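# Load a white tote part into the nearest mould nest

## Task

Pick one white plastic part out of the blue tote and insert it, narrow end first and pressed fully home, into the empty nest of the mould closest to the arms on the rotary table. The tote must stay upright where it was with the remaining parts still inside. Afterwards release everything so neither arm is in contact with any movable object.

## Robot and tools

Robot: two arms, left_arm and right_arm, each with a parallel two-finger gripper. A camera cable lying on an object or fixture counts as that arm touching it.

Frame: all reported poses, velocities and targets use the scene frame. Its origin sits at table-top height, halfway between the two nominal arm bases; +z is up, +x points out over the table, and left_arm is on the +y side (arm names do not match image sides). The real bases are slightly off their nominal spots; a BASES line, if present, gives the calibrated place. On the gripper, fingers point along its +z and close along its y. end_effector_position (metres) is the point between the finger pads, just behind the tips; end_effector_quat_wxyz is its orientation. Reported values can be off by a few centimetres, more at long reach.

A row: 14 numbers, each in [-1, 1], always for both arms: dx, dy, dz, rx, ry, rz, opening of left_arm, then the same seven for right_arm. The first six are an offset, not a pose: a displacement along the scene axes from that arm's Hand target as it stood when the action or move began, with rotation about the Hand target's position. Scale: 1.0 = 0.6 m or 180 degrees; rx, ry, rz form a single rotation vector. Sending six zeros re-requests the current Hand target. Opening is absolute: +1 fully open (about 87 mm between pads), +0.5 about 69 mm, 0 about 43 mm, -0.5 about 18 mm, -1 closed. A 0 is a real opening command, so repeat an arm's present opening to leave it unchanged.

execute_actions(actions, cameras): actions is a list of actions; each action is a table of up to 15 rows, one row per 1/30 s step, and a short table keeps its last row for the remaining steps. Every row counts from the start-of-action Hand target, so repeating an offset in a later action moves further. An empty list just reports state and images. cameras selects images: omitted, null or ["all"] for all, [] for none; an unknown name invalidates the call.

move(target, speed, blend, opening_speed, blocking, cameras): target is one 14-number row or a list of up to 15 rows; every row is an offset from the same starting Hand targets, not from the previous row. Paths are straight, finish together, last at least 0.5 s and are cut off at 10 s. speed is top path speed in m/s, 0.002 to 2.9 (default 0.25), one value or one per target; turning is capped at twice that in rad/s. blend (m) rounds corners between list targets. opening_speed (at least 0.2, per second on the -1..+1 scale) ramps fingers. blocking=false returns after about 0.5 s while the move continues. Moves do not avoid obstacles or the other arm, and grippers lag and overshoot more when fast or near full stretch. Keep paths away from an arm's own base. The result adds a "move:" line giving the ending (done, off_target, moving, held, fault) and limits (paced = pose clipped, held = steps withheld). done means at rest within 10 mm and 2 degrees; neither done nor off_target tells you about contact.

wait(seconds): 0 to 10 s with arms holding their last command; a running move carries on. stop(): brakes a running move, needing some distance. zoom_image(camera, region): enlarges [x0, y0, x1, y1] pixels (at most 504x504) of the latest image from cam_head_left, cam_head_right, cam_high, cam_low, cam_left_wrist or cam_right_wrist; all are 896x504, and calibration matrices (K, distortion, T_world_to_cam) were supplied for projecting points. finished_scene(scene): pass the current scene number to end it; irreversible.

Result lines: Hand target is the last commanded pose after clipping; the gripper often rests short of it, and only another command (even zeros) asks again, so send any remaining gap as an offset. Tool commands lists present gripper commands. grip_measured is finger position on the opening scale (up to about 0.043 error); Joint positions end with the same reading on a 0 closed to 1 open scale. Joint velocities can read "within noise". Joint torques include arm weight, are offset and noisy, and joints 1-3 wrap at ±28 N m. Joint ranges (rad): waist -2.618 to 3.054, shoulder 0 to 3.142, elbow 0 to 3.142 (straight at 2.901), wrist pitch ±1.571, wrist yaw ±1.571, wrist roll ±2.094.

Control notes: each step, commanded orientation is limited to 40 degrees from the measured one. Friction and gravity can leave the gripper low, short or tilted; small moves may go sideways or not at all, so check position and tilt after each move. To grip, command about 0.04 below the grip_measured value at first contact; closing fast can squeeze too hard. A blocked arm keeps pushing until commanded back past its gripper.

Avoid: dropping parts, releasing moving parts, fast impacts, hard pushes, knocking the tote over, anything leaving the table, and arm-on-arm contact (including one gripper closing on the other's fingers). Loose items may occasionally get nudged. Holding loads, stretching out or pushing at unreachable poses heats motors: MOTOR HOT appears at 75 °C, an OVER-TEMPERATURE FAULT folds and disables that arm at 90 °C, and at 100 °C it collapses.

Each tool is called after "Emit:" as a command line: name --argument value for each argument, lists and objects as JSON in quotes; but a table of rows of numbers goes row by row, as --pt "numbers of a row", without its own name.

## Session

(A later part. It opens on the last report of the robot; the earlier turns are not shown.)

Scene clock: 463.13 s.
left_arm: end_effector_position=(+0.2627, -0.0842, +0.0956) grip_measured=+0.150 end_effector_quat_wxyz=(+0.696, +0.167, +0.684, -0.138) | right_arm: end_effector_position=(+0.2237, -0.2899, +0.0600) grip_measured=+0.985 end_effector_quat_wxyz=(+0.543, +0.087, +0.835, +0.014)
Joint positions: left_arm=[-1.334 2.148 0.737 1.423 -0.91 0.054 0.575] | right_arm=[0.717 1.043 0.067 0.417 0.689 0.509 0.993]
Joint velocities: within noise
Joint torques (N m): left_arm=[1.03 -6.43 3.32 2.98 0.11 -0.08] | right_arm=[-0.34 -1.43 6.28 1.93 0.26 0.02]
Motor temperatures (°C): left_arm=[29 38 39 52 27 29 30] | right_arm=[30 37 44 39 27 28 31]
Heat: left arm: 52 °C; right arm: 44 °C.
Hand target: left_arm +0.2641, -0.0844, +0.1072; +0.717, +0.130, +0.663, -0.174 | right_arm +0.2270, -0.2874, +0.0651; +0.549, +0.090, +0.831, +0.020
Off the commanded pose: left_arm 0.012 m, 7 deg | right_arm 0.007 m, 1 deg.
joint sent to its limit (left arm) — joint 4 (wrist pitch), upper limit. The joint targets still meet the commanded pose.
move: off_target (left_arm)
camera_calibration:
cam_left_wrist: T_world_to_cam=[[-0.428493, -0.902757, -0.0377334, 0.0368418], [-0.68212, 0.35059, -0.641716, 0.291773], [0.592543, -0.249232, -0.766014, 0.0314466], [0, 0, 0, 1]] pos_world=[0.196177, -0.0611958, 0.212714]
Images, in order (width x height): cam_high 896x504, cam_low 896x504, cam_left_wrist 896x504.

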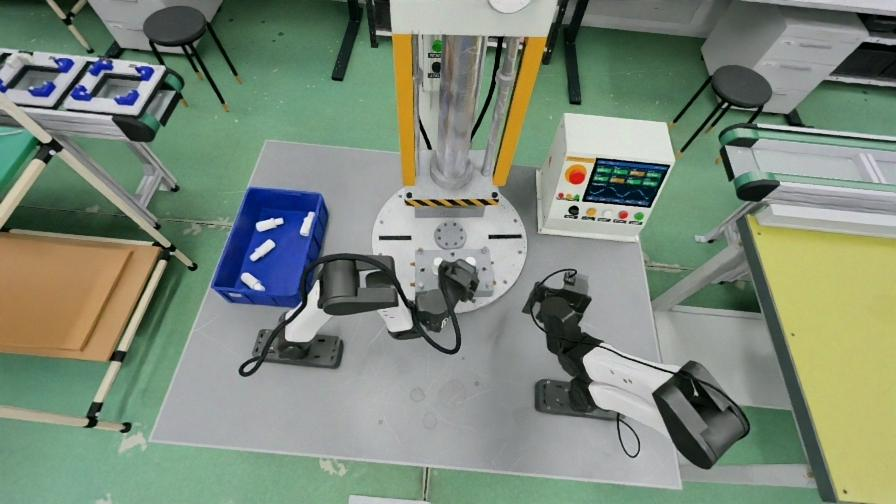

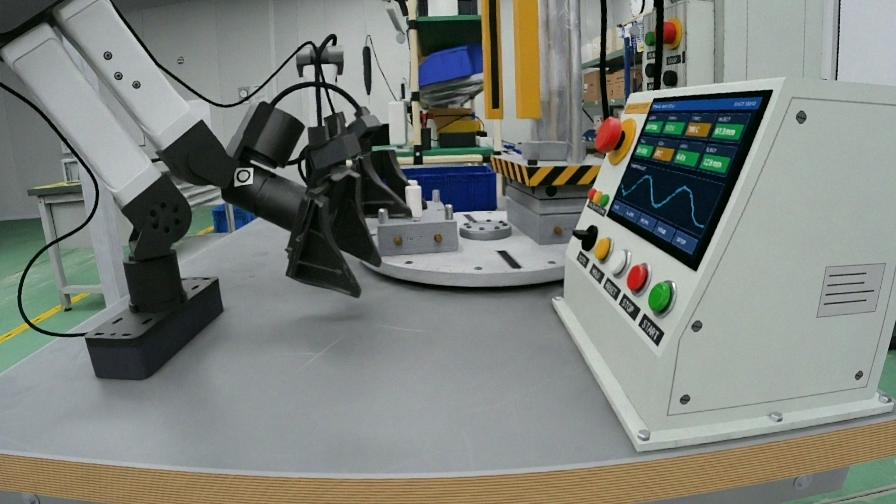

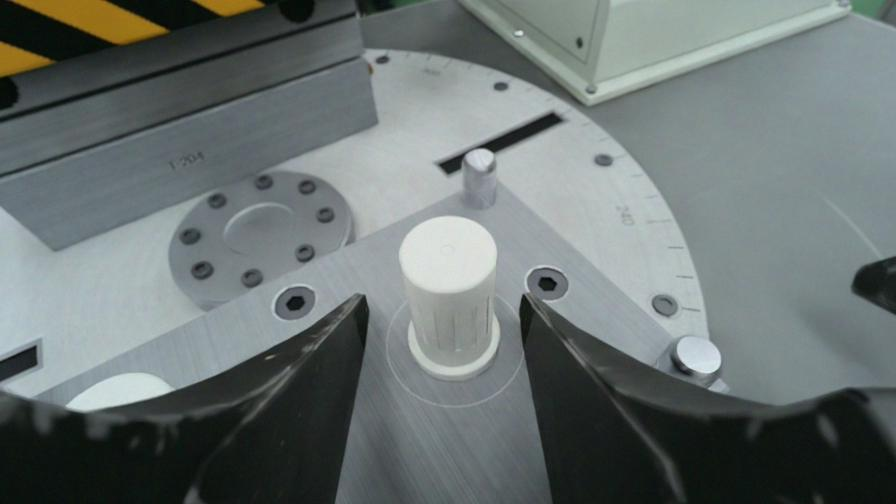

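Emit:
move --pt "-0.002 0 0.03 0.012 -0.006 0 0.15 0 0 0 0 0 0 1" --pt "-0.002 0 0.19 0.012 -0.006 0 0.15 0 0 0 0 0 0 1" --speed 0.06 --cameras '["cam_left_wrist","cam_low","cam_high"]'

Emit:
zoom_image --camera "cam_low" --region '[370, 145, 470, 265]'

Scene clock: 477.97 s.
left_arm: end_effector_position=(+0.2636, -0.0811, +0.2014) grip_measured=+0.150 end_effector_quat_wxyz=(+0.714, +0.160, +0.667, -0.144) | right_arm: end_effector_position=(+0.2237, -0.2899, +0.0600) grip_measured=+0.985 end_effector_quat_wxyz=(+0.543, +0.087, +0.835, +0.014)
Joint positions: left_arm=[-1.334 1.8 0.777 1.121 -0.91 0.113 0.575] | right_arm=[0.717 1.043 0.067 0.417 0.689 0.509 0.993]
Joint velocities: within noise
Joint torques (N m): left_arm=[0.51 -9.33 8.62 1.54 0.15 -0.01] | right_arm=[-0.39 -1.51 6.26 1.91 0.3 -0.01]
Motor temperatures (°C): left_arm=[29 39 39 52 27 29 30] | right_arm=[30 37 44 39 27 28 31]
Heat: left arm: 52 °C; right arm: 44 °C.
Hand target: left_arm +0.2630, -0.0844, +0.2212; +0.720, +0.145, +0.659, -0.160 | right_arm +0.2270, -0.2874, +0.0651; +0.549, +0.090, +0.831, +0.020
Off the commanded pose: left_arm 0.020 m, 3 deg | right_arm 0.007 m, 1 deg.
move: off_target (left_arm)
camera_calibration:
cam_left_wrist: T_world_to_cam=[[-0.425193, -0.904601, -0.0301268, 0.0413928], [-0.653435, 0.329829, -0.681348, 0.357851], [0.626285, -0.270019, -0.731339, 0.0951542], [0, 0, 0, 1]] pos_world=[0.191839, -0.0548923, 0.314658]
Images, in order (width x height): cam_high 896x504, cam_low 896x504, cam_left_wrist 896x504.

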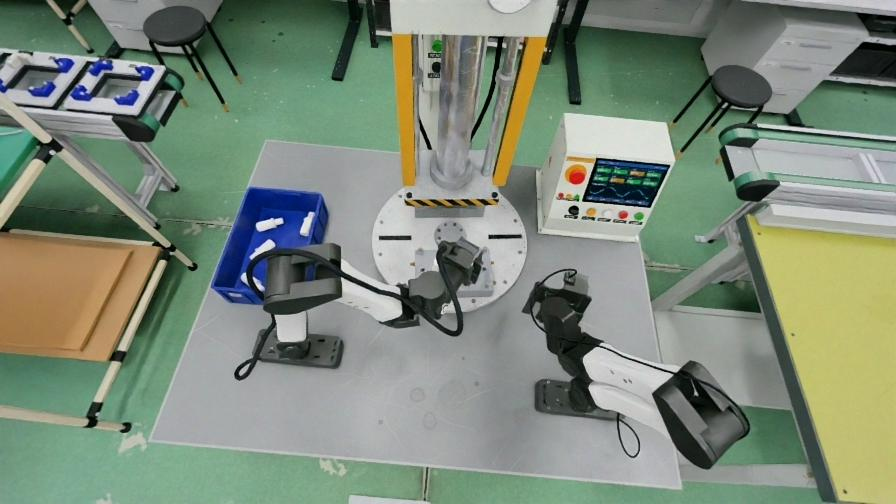

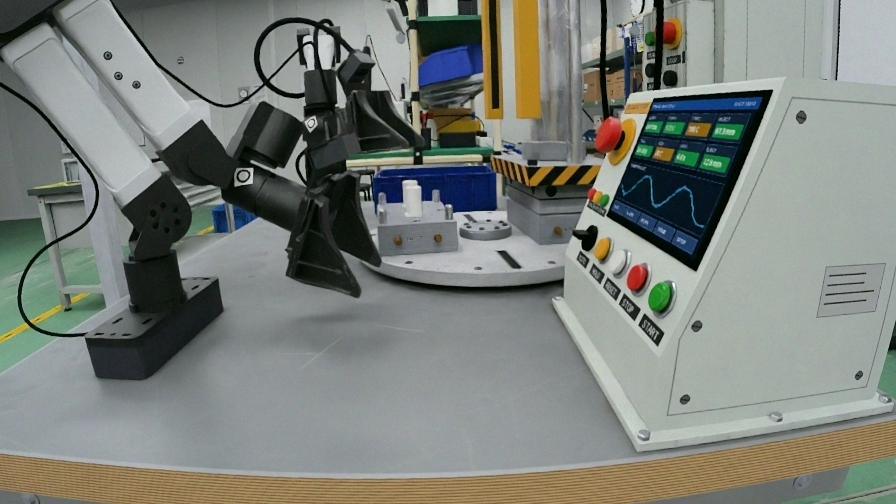

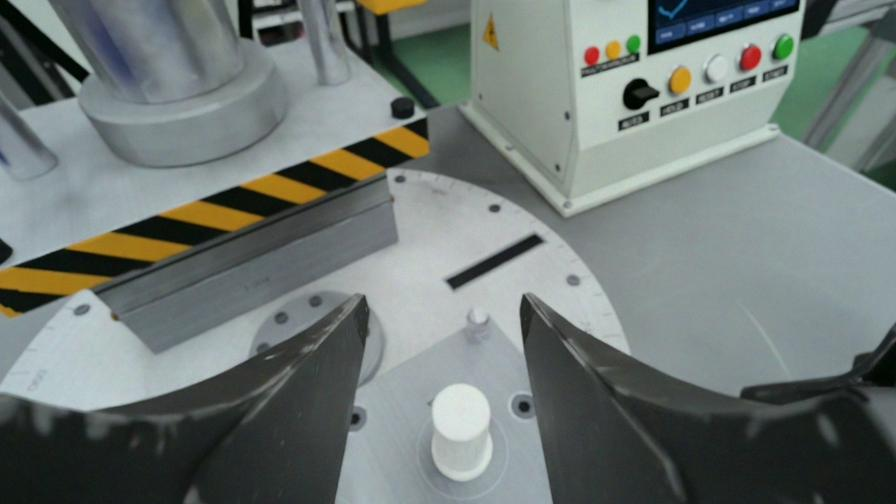

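Scaled by 4.200 from the camera's 896x504 image, which has a finer 1280x720 frame.

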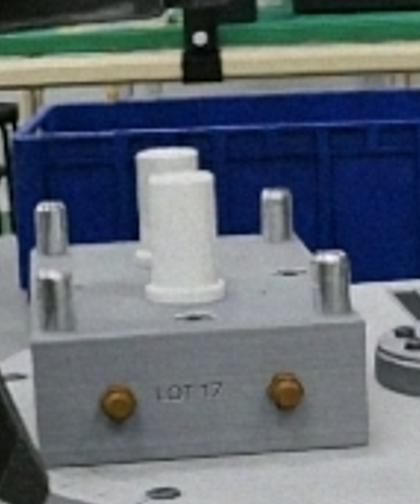

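Emit:
zoom_image --camera "cam_left_wrist" --region '[380, 360, 550, 504]'

Emit:
move --target '[-0.12,0.12,0.06,0,0,0,0.15, 0,0,0,0,0,0,1]' --speed 0.15

Emit:
zoom_image --camera "cam_low" --region '[390, 165, 450, 225]'

Emit:
zoom_image --camera "cam_head_right" --region '[430, 250, 550, 340]'

Emit:
zoom_image --camera "cam_left_wrist" --region '[480, 260, 730, 420]'

Scaled by 2.965 from the camera's 896x504 image, which has a finer 1280x720 frame.

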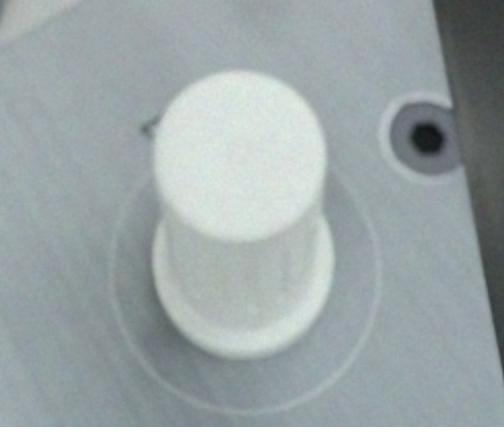

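Scene clock: 486.47 s.
left_arm: end_effector_position=(+0.1929, -0.0168, +0.2566) grip_measured=+0.150 end_effector_quat_wxyz=(+0.720, +0.145, +0.659, -0.161) | right_arm: end_effector_position=(+0.2237, -0.2899, +0.0600) grip_measured=+0.985 end_effector_quat_wxyz=(+0.543, +0.087, +0.835, +0.014)
Joint positions: left_arm=[-1.544 1.397 0.574 1.028 -1.112 0.18 0.575] | right_arm=[0.717 1.043 0.067 0.417 0.689 0.509 0.993]
Joint velocities: within noise
Joint torques (N m): left_arm=[0.09 -5.78 6.08 1.34 0.12 0.04] | right_arm=[-0.4 -1.44 6.35 1.93 0.27 0.01]
Motor temperatures (°C): left_arm=[29 40 40 49 27 29 30] | right_arm=[30 37 44 39 27 28 31]
Heat: left arm: 49 °C; right arm: 44 °C.
Hand target: left_arm +0.1909, -0.0124, +0.2572; +0.720, +0.145, +0.659, -0.160 | right_arm +0.2270, -0.2874, +0.0651; +0.549, +0.090, +0.831, +0.020
Off the commanded pose: left_arm 0.005 m, 0 deg | right_arm 0.007 m, 1 deg.
move: done
camera_calibration:
cam_left_wrist: T_world_to_cam=[[-0.430335, -0.902616, 0.00980328, 0.0620213], [-0.644343, 0.299558, -0.703625, 0.331537], [0.632166, -0.309111, -0.710504, 0.190063], [0, 0, 0, 1]] pos_world=[0.120162, 0.0154176, 0.367711]

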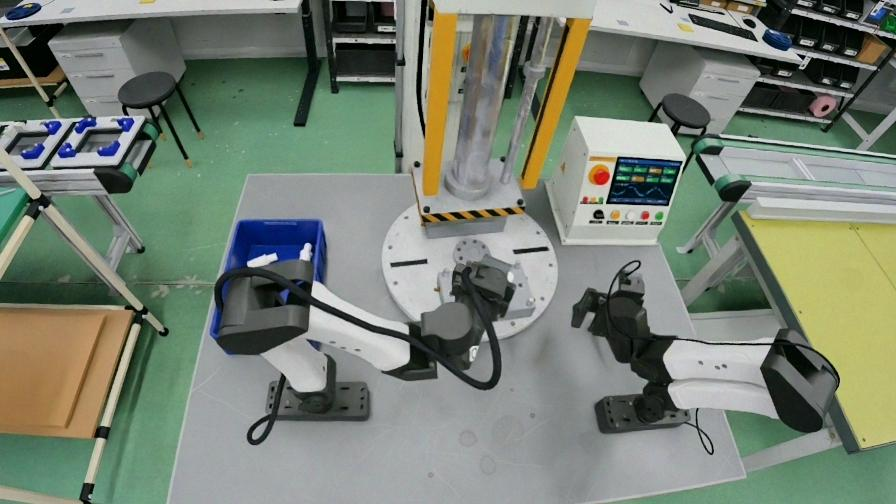

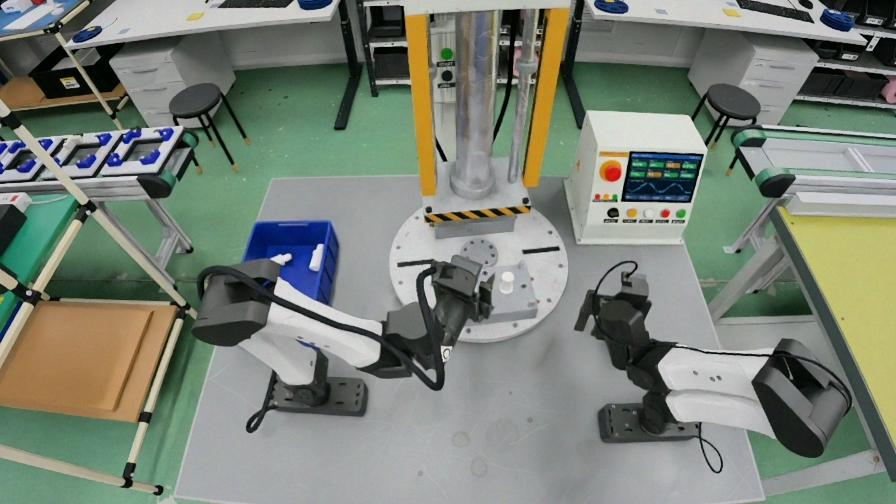

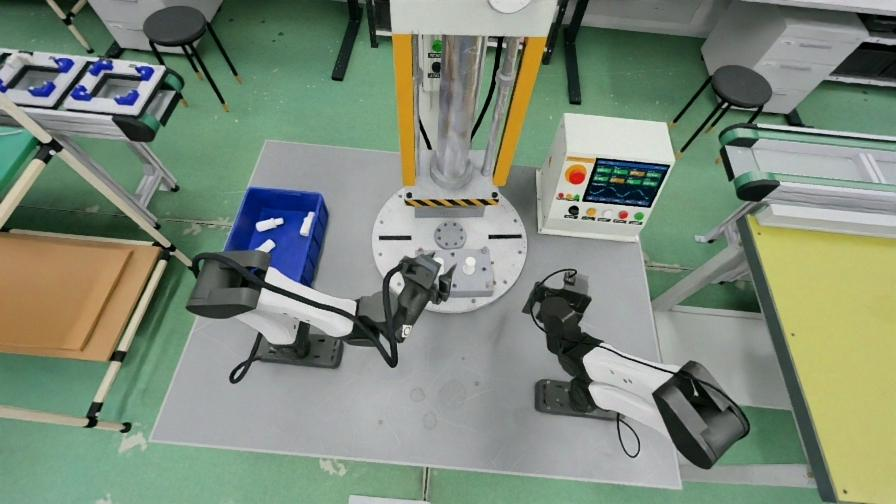

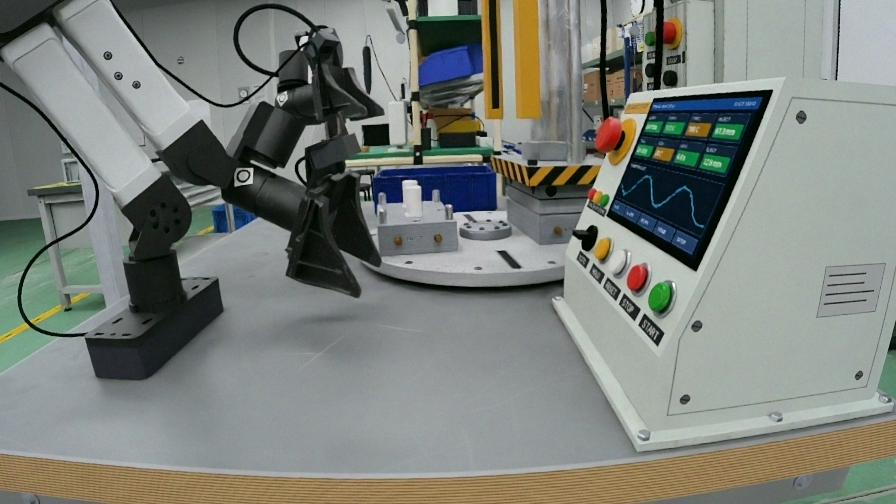

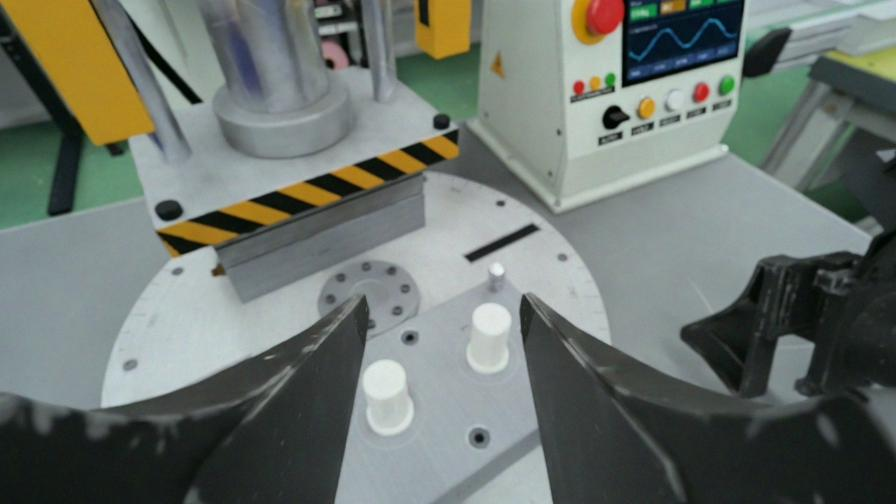

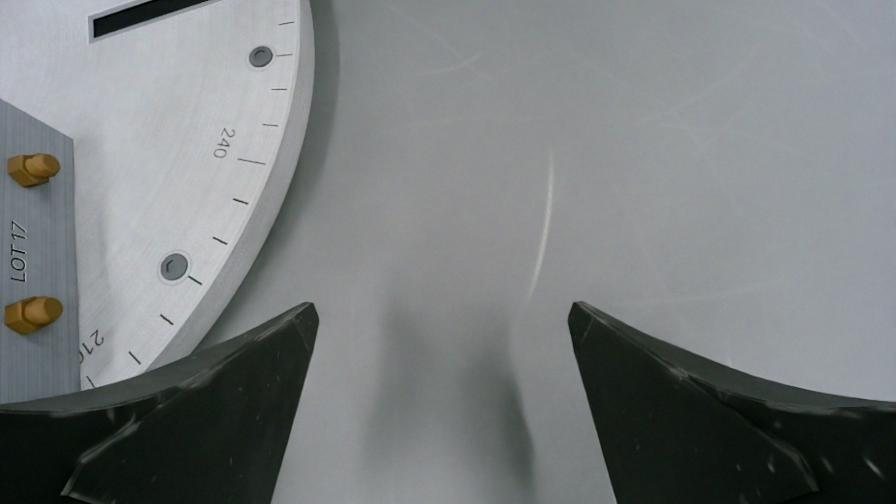

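Scaled by 8.400 from the camera's 896x504 image, which has a finer 1280x720 frame.

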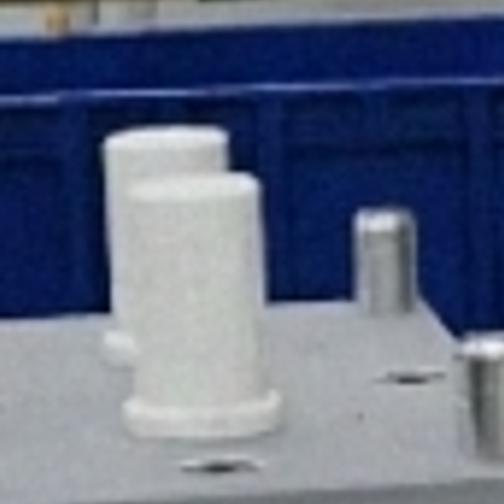

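Scaled by 4.200 from the camera's 896x504 image, which has a finer 1280x720 frame.

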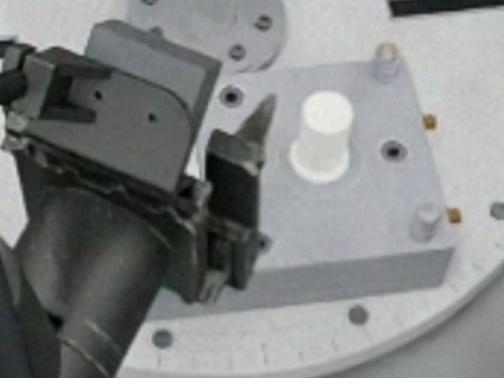

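Scaled by 2.016 from the camera's 896x504 image, which has a finer 1280x720 frame.

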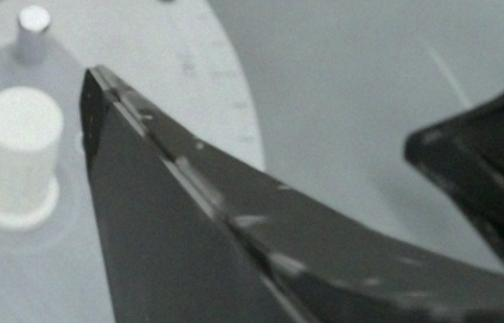

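Both seated parts look identical; flange flush. Arm is clear.

Emit:
finished_scene --scene 1

The scene is finished: the task was done.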